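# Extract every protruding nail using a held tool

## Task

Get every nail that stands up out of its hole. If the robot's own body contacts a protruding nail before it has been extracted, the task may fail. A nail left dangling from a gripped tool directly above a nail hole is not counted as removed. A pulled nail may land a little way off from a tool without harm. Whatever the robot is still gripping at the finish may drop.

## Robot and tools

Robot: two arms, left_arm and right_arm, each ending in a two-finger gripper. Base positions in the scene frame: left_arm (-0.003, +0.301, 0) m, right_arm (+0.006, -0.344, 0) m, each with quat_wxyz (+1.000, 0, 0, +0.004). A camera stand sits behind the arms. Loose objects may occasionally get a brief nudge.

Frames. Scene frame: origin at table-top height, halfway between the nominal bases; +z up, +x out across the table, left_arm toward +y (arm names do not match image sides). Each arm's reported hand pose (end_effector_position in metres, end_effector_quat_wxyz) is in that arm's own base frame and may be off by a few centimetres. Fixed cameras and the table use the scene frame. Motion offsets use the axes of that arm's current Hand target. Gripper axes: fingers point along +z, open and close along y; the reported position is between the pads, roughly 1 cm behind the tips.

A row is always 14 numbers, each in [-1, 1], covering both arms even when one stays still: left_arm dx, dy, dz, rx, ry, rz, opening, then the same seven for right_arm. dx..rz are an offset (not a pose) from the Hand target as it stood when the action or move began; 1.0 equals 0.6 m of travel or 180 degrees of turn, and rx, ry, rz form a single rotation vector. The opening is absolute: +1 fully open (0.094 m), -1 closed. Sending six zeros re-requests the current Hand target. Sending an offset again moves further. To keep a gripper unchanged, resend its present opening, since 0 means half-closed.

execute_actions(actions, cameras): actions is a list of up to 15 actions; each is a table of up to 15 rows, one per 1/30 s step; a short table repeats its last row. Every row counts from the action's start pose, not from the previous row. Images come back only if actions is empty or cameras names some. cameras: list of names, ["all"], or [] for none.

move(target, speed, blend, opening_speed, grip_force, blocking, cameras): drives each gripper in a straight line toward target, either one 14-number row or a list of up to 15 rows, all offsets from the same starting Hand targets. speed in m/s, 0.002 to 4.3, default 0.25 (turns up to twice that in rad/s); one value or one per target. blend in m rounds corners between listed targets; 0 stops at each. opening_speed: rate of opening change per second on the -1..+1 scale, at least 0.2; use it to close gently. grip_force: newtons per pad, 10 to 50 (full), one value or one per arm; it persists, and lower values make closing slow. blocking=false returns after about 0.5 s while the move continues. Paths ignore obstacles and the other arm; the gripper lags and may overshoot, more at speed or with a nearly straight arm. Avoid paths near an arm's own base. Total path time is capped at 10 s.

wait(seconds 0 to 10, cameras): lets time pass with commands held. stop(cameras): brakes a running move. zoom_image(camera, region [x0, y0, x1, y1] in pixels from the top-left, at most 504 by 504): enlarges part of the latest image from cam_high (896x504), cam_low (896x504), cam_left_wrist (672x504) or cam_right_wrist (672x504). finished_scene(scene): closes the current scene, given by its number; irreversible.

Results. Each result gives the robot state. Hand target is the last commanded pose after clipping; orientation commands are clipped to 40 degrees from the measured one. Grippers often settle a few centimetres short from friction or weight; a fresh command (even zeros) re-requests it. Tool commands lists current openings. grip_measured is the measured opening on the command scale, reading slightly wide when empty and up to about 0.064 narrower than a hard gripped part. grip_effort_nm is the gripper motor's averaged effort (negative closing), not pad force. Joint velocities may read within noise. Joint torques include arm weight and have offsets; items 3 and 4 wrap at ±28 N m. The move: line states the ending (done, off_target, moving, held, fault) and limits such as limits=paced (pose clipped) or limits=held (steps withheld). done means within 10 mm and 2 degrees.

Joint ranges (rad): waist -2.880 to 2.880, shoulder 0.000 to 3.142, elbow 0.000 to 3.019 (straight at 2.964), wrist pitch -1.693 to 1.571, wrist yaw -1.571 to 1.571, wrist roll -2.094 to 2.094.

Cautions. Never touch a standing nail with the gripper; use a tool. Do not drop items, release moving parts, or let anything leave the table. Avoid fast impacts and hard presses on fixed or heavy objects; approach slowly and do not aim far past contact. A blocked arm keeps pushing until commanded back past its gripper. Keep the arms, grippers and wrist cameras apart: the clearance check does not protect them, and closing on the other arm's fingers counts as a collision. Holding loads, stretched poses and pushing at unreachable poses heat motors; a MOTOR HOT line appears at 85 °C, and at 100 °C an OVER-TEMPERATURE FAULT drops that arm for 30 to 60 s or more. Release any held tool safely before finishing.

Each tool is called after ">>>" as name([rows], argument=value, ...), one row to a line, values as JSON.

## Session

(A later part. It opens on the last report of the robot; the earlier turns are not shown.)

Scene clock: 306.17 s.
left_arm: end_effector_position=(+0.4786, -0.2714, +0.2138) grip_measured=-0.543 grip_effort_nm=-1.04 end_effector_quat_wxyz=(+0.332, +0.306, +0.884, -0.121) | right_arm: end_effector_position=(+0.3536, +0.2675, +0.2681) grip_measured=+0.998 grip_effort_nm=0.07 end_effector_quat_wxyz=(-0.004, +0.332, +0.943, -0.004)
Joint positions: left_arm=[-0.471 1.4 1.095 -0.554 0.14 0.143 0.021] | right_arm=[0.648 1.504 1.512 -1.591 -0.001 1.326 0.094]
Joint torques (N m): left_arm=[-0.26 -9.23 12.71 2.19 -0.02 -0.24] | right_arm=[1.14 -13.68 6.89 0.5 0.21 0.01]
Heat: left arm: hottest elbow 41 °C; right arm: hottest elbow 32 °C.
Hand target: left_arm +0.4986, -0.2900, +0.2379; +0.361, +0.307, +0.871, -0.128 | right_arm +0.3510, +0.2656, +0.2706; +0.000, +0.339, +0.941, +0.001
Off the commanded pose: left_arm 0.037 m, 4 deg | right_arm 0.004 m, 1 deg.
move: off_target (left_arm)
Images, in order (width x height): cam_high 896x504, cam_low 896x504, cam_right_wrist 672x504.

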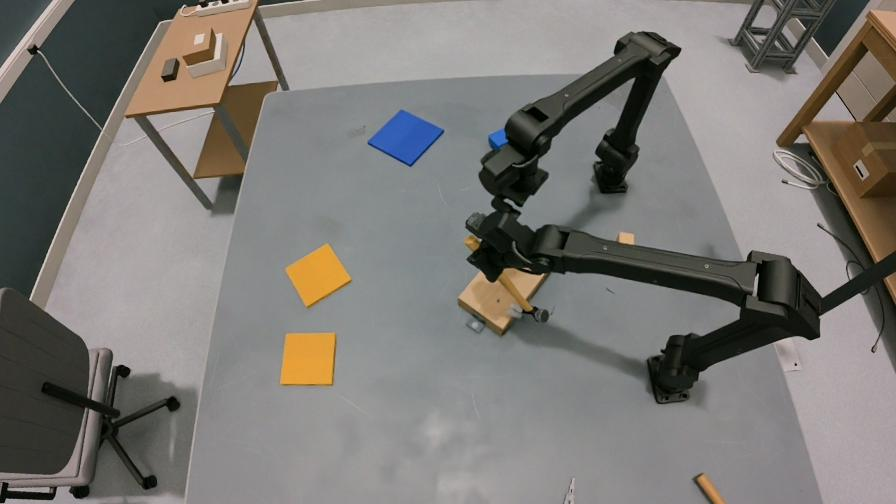

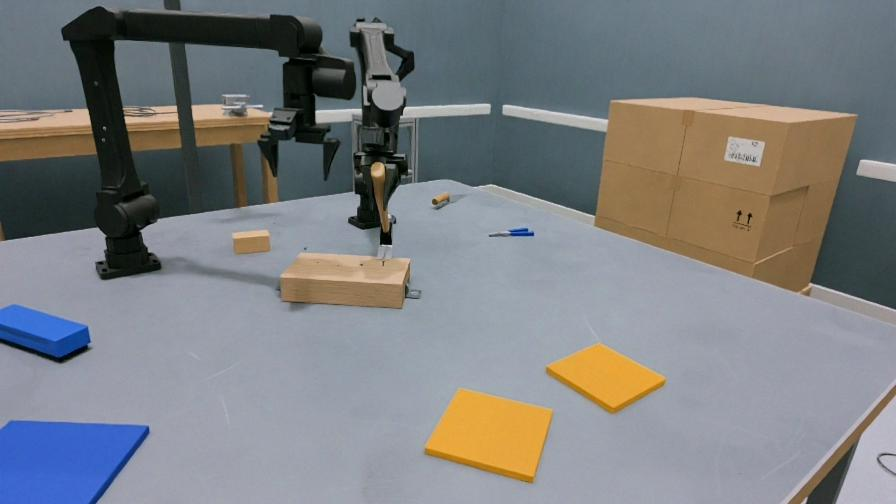

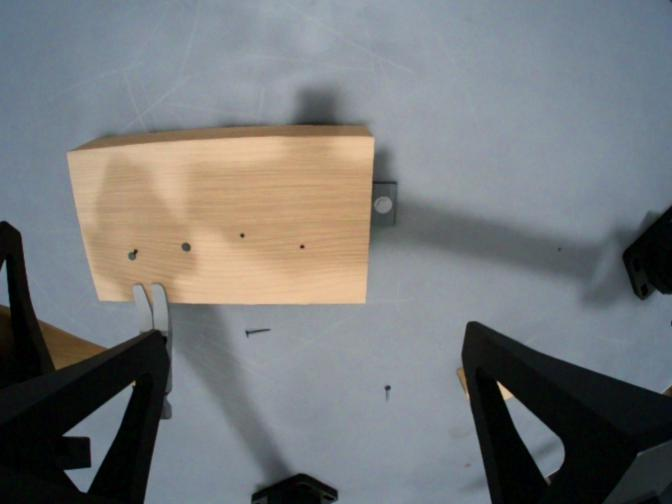

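>>> move(target=[-0.05,0.003,0.032,0,0,0,-0.9,0,0,0,0,0,0,1], speed=0.12, cameras=["cam_high","cam_low","cam_right_wrist"])

>>> zoom_image(camera="cam_low", region=[320, 180, 460, 320])

>>> zoom_image(camera="cam_right_wrist", region=[80, 200, 260, 380])

Scene clock: 307.67 s.
left_arm: end_effector_position=(+0.5081, -0.2911, +0.2133) grip_measured=-0.543 grip_effort_nm=-1.03 end_effector_quat_wxyz=(+0.333, +0.305, +0.884, -0.121) | right_arm: end_effector_position=(+0.3536, +0.2675, +0.2681) grip_measured=+0.998 grip_effort_nm=0.07 end_effector_quat_wxyz=(-0.004, +0.333, +0.943, -0.004)
Joint positions: left_arm=[-0.48 1.49 1.188 -0.554 0.133 0.136 0.021] | right_arm=[0.648 1.504 1.512 -1.591 -0.001 1.327 0.094]
Joint torques (N m): left_arm=[-0.32 -11.58 13.74 1.29 -0.04 -0.25] | right_arm=[0.38 -13.63 6.65 0.24 0.21 0.02]
Heat: left arm: hottest elbow 41 °C; right arm: hottest elbow 32 °C.
Hand target: left_arm +0.5269, -0.3104, +0.2459; +0.361, +0.307, +0.871, -0.128 | right_arm +0.3510, +0.2656, +0.2706; +0.000, +0.339, +0.941, +0.001
Off the commanded pose: left_arm 0.042 m, 4 deg | right_arm 0.004 m, 1 deg.
move: off_target (left_arm)
Images, in order (width x height): cam_high 896x504, cam_low 896x504, cam_right_wrist 672x504.

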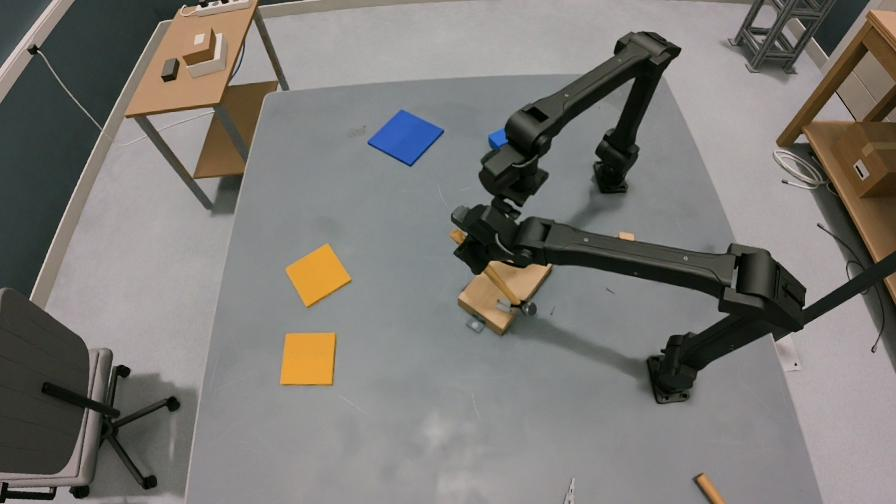

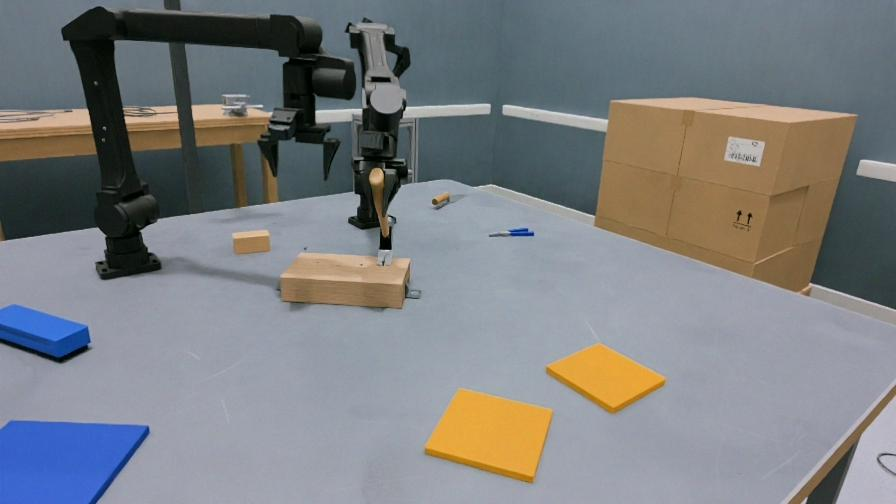

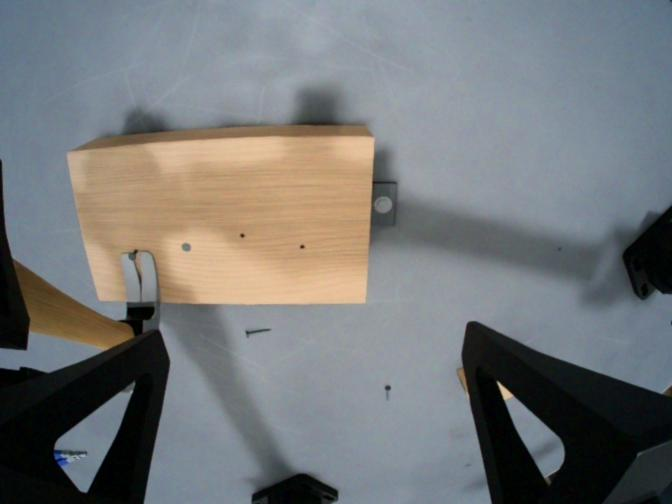

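Scaled by 3.600 from the camera's 896x504 image, which has a finer 1280x720 frame.

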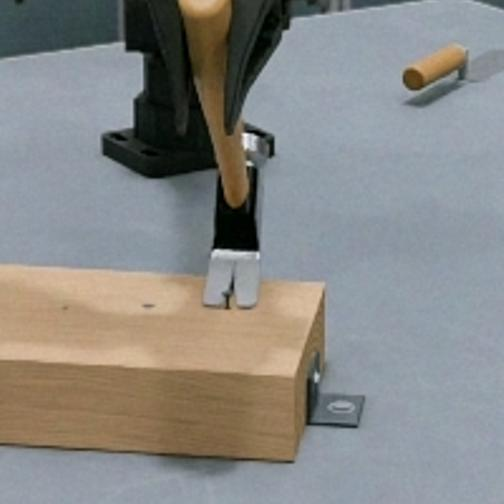

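Scaled by 2.800 from the camera's 672x504 image, which has a finer 960x720 frame.

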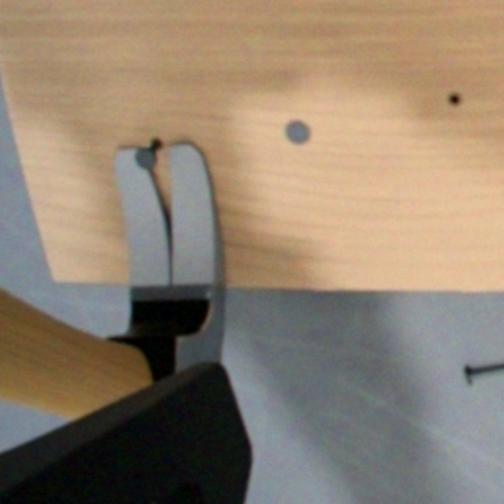

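>>> move(target=[-0.033,0.006,0.033,0,0,0,-0.9,0,0,0,0,0,0,1], speed=0.12, cameras=["cam_low","cam_right_wrist"])

>>> zoom_image(camera="cam_low", region=[320, 180, 460, 320])

>>> zoom_image(camera="cam_right_wrist", region=[80, 200, 260, 380])

Scene clock: 308.93 s.
left_arm: end_effector_position=(+0.5292, -0.3060, +0.2121) grip_measured=-0.543 grip_effort_nm=-1.03 end_effector_quat_wxyz=(+0.330, +0.304, +0.885, -0.123) | right_arm: end_effector_position=(+0.3536, +0.2675, +0.2681) grip_measured=+0.998 grip_effort_nm=0.08 end_effector_quat_wxyz=(-0.004, +0.333, +0.943, -0.004)
Joint positions: left_arm=[-0.486 1.558 1.264 -0.568 0.132 0.126 0.021] | right_arm=[0.648 1.504 1.512 -1.591 -0.001 1.327 0.094]
Joint torques (N m): left_arm=[-0.09 -12.51 14.04 1.48 -0.09 -0.16] | right_arm=[0.79 -13.98 6.9 0.57 0.17 0]
Heat: left arm: hottest elbow 41 °C; right arm: hottest elbow 32 °C.
Hand target: left_arm +0.5509, -0.3251, +0.2458; +0.361, +0.307, +0.871, -0.128 | right_arm +0.3510, +0.2656, +0.2706; +0.000, +0.339, +0.941, +0.001
Off the commanded pose: left_arm 0.045 m, 4 deg | right_arm 0.004 m, 1 deg.
move: off_target (left_arm)
Images, in order (width x height): cam_low 896x504, cam_right_wrist 672x504.

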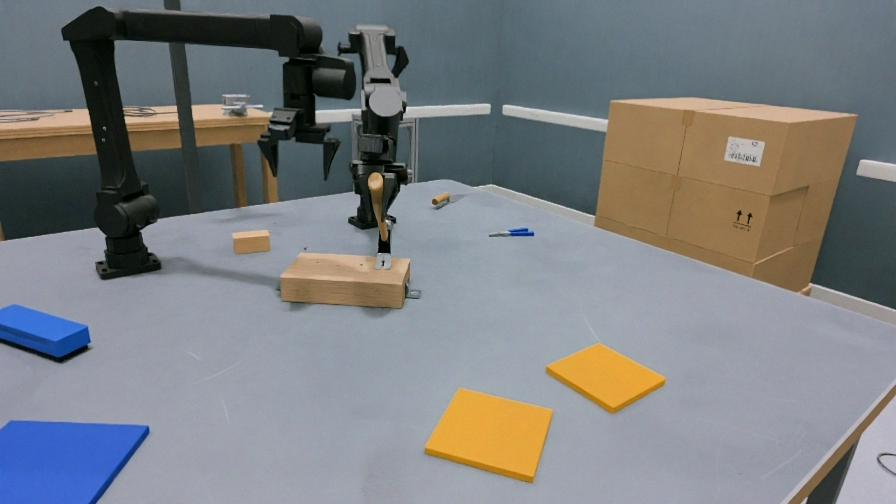

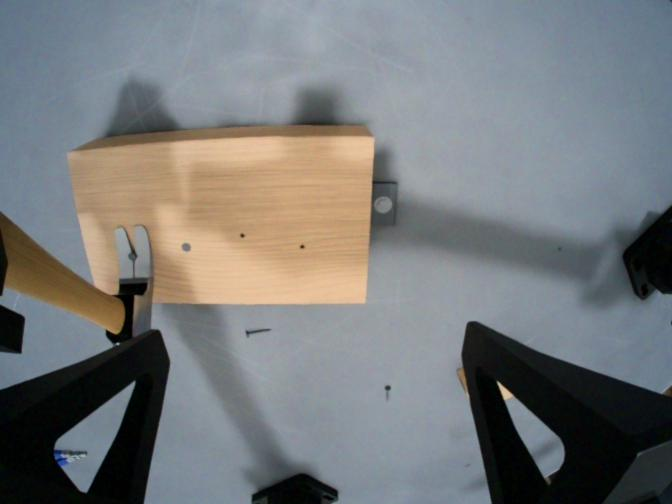

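Scaled by 3.600 from the camera's 896x504 image, which has a finer 1280x720 frame.

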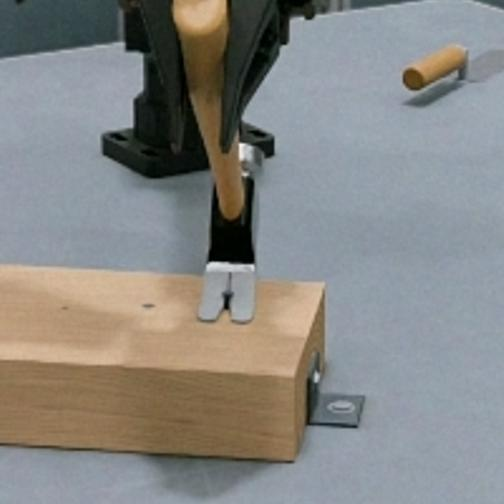

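Scaled by 2.800 from the camera's 672x504 image, which has a finer 960x720 frame.

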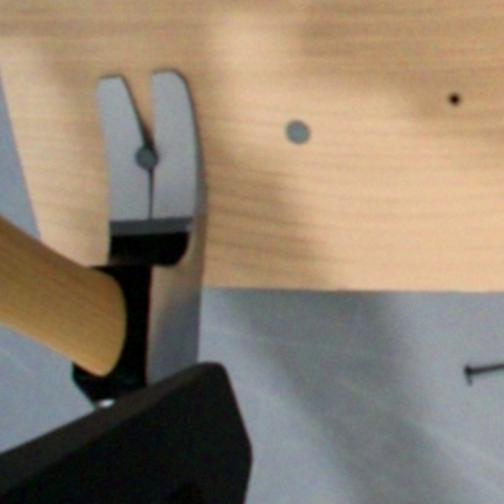

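>>> move(target=[0.045,0,-0.165,0,-0.139,0,-0.9,0,0,0,0,0,0,1], speed=0.15, cameras=["cam_high","cam_low","cam_right_wrist"])

>>> zoom_image(camera="cam_right_wrist", region=[50, 200, 260, 410])

>>> zoom_image(camera="cam_low", region=[320, 180, 460, 320])

Scene clock: 311.57 s.
left_arm: end_effector_position=(+0.4748, -0.2690, +0.2551) grip_measured=-0.544 grip_effort_nm=-1.04 end_effector_quat_wxyz=(+0.501, +0.286, +0.797, -0.180) | right_arm: end_effector_position=(+0.3536, +0.2675, +0.2681) grip_measured=+0.998 grip_effort_nm=0.07 end_effector_quat_wxyz=(-0.004, +0.333, +0.943, -0.004)
Joint positions: left_arm=[-0.445 1.269 0.868 -0.059 0.219 0.108 0.021] | right_arm=[0.648 1.504 1.512 -1.591 -0.001 1.327 0.094]
Joint torques (N m): left_arm=[1.38 -12.1 10.21 3.23 0.34 -0.43] | right_arm=[0.97 -13.92 6.86 0.51 0.17 -0.02]
Heat: left arm: hottest elbow 41 °C; right arm: hottest elbow 32 °C.
Hand target: left_arm +0.4816, -0.2691, +0.2965; +0.542, +0.272, +0.772, -0.191 | right_arm +0.3510, +0.2656, +0.2706; +0.000, +0.339, +0.941, +0.001
Off the commanded pose: left_arm 0.042 m, 6 deg | right_arm 0.004 m, 1 deg.
move: off_target (left_arm)
Images, in order (width x height): cam_high 896x504, cam_low 896x504, cam_right_wrist 672x504.

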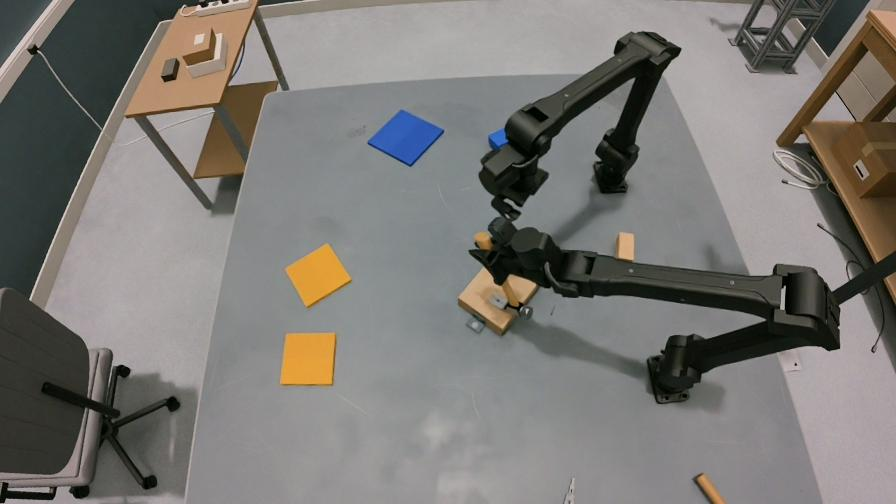

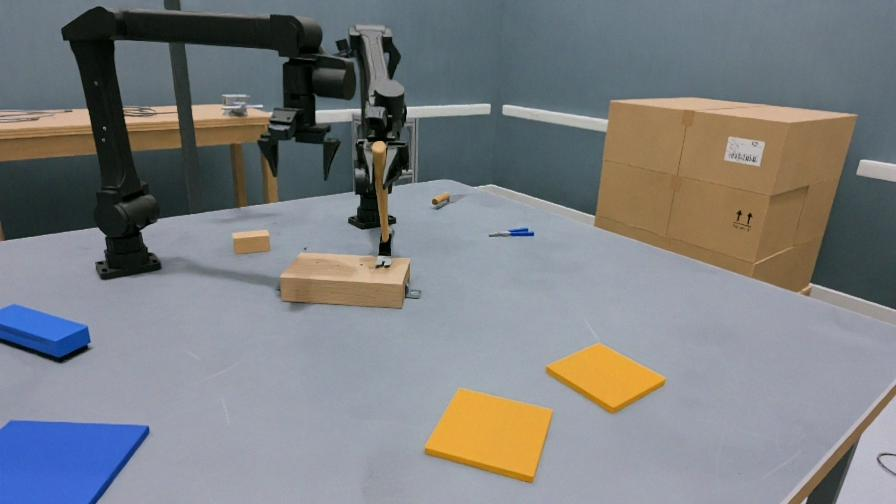

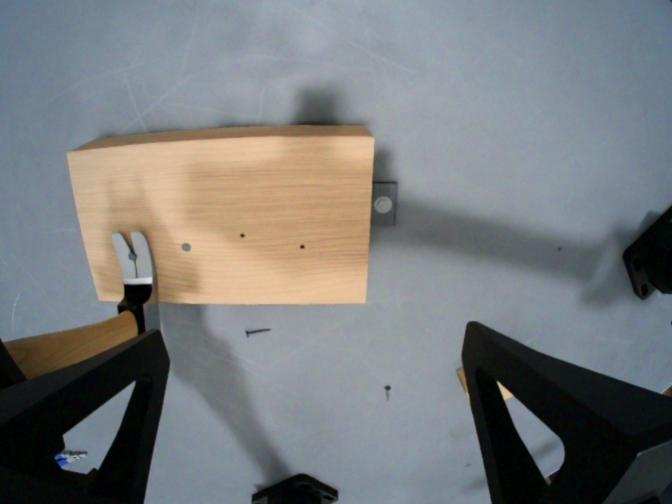

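Scaled by 2.400 from the camera's 672x504 image, which has a finer 960x720 frame.

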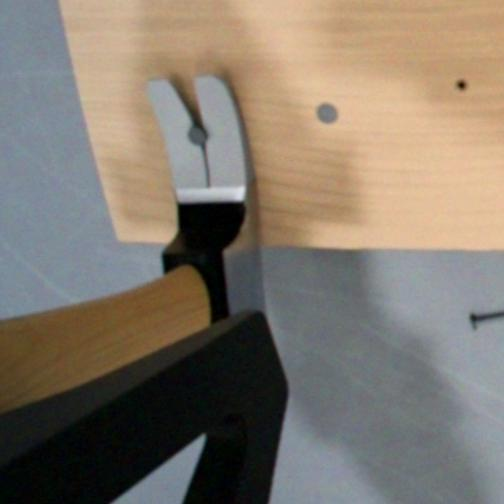

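Scaled by 3.600 from the camera's 896x504 image, which has a finer 1280x720 frame.

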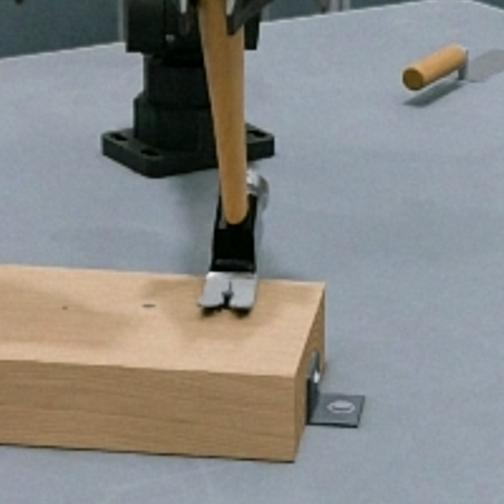

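>>> move(target=[0.072,0,-0.185,0,-0.167,0,-0.9,0,0,0,0,0,0,1], speed=0.15, cameras=["cam_high","cam_low","cam_right_wrist"])

>>> zoom_image(camera="cam_right_wrist", region=[50, 200, 260, 410])

>>> zoom_image(camera="cam_low", region=[320, 180, 460, 320])

Scene clock: 314.33 s.
left_arm: end_effector_position=(+0.4151, -0.2212, +0.2826) grip_measured=-0.544 grip_effort_nm=-1.03 end_effector_quat_wxyz=(+0.704, +0.227, +0.623, -0.253) | right_arm: end_effector_position=(+0.3536, +0.2675, +0.2681) grip_measured=+0.998 grip_effort_nm=0.07 end_effector_quat_wxyz=(-0.004, +0.333, +0.943, -0.004)
Joint positions: left_arm=[-0.372 1.193 0.462 0.857 0.319 -0.035 0.021] | right_arm=[0.648 1.504 1.512 -1.591 -0.001 1.327 0.094]
Joint torques (N m): left_arm=[3.72 -13.33 2.26 3.36 0.62 -0.45] | right_arm=[0.21 -14.21 6.9 0.4 0.17 0.07]
Heat: left arm: hottest elbow 40 °C; right arm: hottest elbow 32 °C.
Hand target: left_arm +0.3887, -0.1946, +0.2937; +0.723, +0.213, +0.605, -0.255 | right_arm +0.3510, +0.2656, +0.2706; +0.000, +0.339, +0.941, +0.001
Off the commanded pose: left_arm 0.039 m, 3 deg | right_arm 0.004 m, 1 deg.
move: off_target (left_arm)
Images, in order (width x height): cam_high 896x504, cam_low 896x504, cam_right_wrist 672x504.

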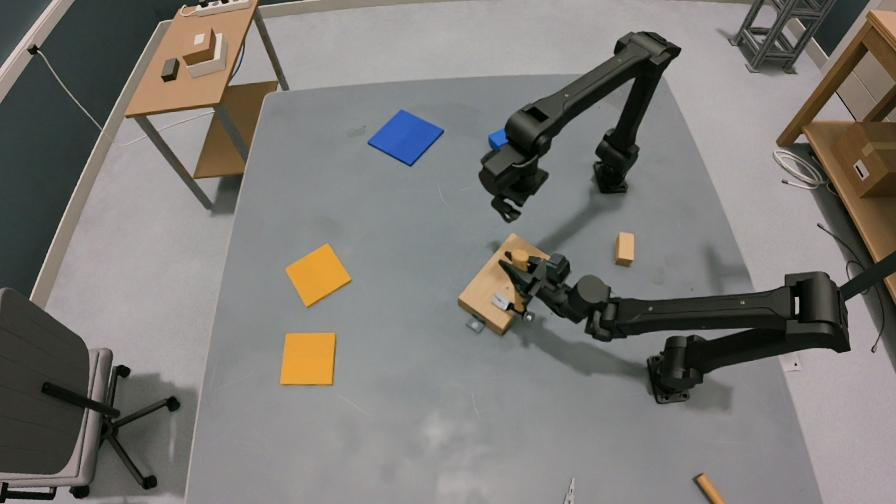

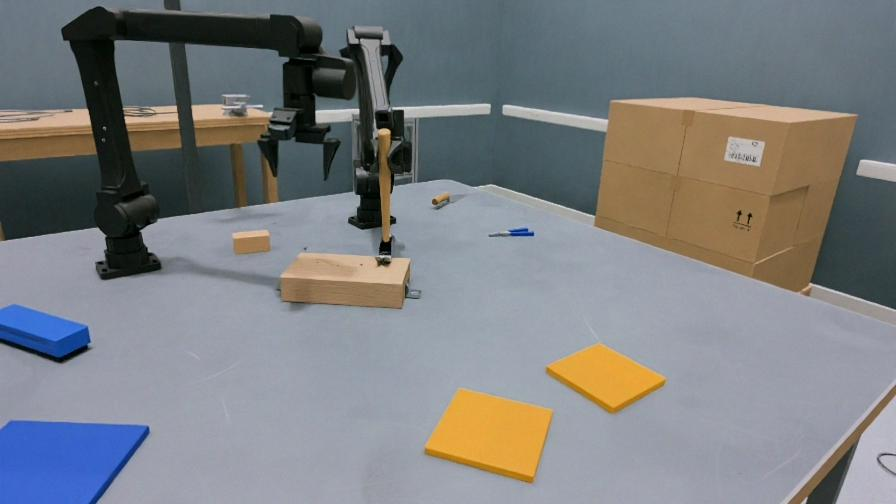

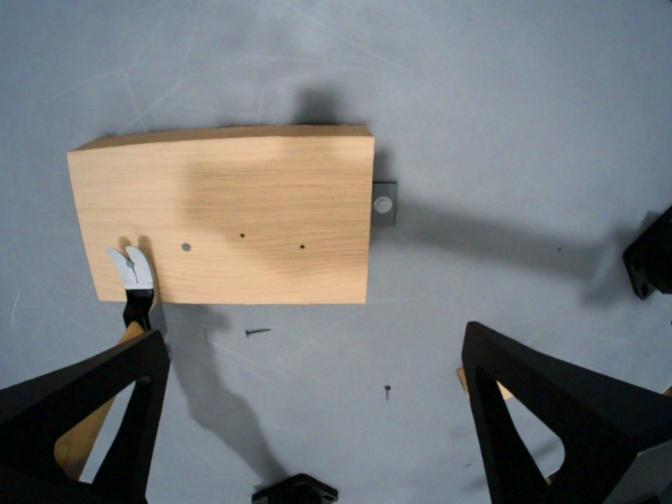

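Scaled by 2.400 from the camera's 672x504 image, which has a finer 960x720 frame.

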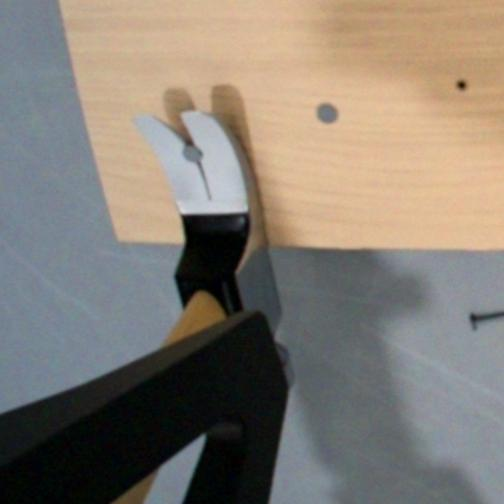

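Scaled by 3.600 from the camera's 896x504 image, which has a finer 1280x720 frame.

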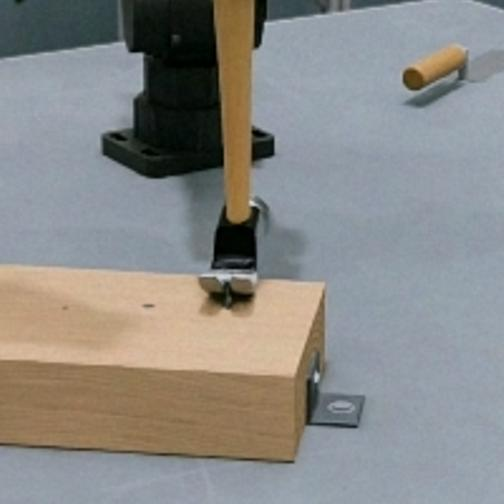

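>>> move(target=[0,0,-0.22,0,-0.16,0,-0.9,0,0,0,0,0,0,1], speed=0.15, cameras=["cam_low","cam_right_wrist"])

>>> zoom_image(camera="cam_right_wrist", region=[50, 200, 260, 410])

>>> zoom_image(camera="cam_low", region=[320, 180, 460, 320])

Scene clock: 317.00 s.
left_arm: end_effector_position=(+0.2888, -0.1184, +0.2467) grip_measured=-0.544 grip_effort_nm=-1.03 end_effector_quat_wxyz=(+0.776, +0.152, +0.550, -0.270) | right_arm: end_effector_position=(+0.3536, +0.2675, +0.2681) grip_measured=+0.998 grip_effort_nm=0.08 end_effector_quat_wxyz=(-0.004, +0.333, +0.943, -0.004)
Joint positions: left_arm=[-0.161 1.135 0.01 1.517 0.414 -0.229 0.021] | right_arm=[0.648 1.504 1.512 -1.591 -0.001 1.327 0.094]
Joint torques (N m): left_arm=[1.9 -3.31 5.83 2.97 -0.23 -0.31] | right_arm=[0.79 -13.92 6.89 0.59 0.18 0]
Heat: left arm: hottest elbow 40 °C; right arm: hottest elbow 32 °C.
Hand target: left_arm +0.2875, -0.1131, +0.2704; +0.851, +0.143, +0.406, -0.300 | right_arm +0.3510, +0.2656, +0.2706; +0.000, +0.339, +0.941, +0.001
Off the commanded pose: left_arm 0.024 m, 19 deg | right_arm 0.004 m, 1 deg.
joint sent to its limit (left arm) — joint 4 (wrist pitch), upper limit. The joint targets are off in orientation, not in position.
move: off_target (left_arm)
Images, in order (width x height): cam_low 896x504, cam_right_wrist 672x504.

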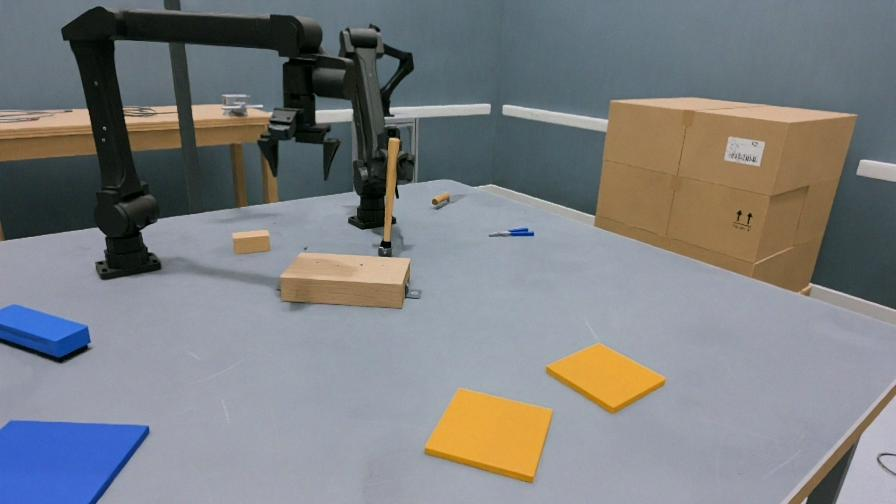

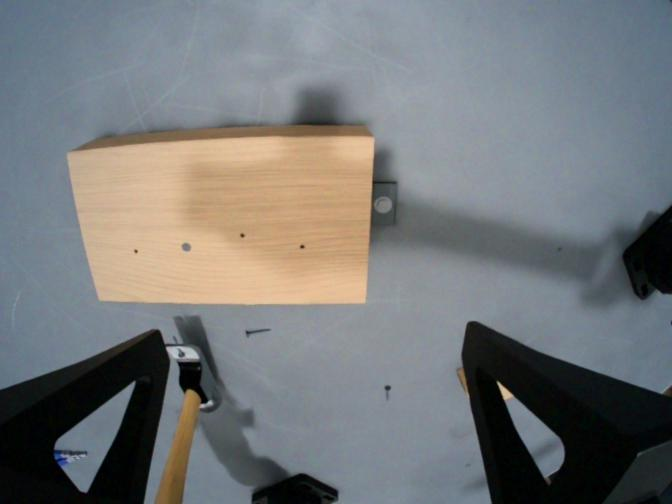

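Scaled by 2.400 from the camera's 672x504 image, which has a finer 960x720 frame.

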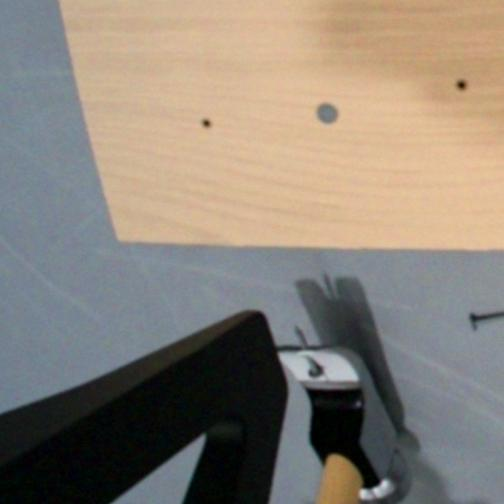

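Scaled by 3.600 from the camera's 896x504 image, which has a finer 1280x720 frame.

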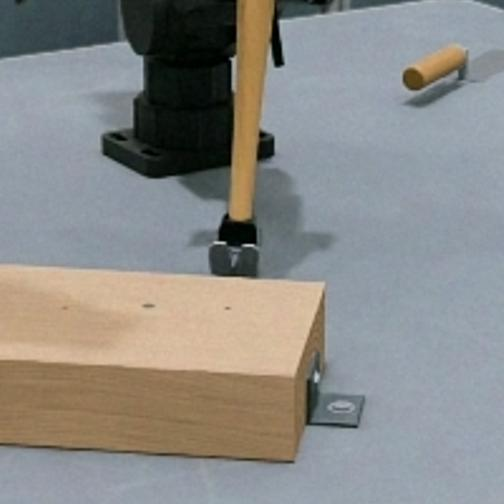

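>>> finished_scene(scene=1)

The scene is finished: the task was done.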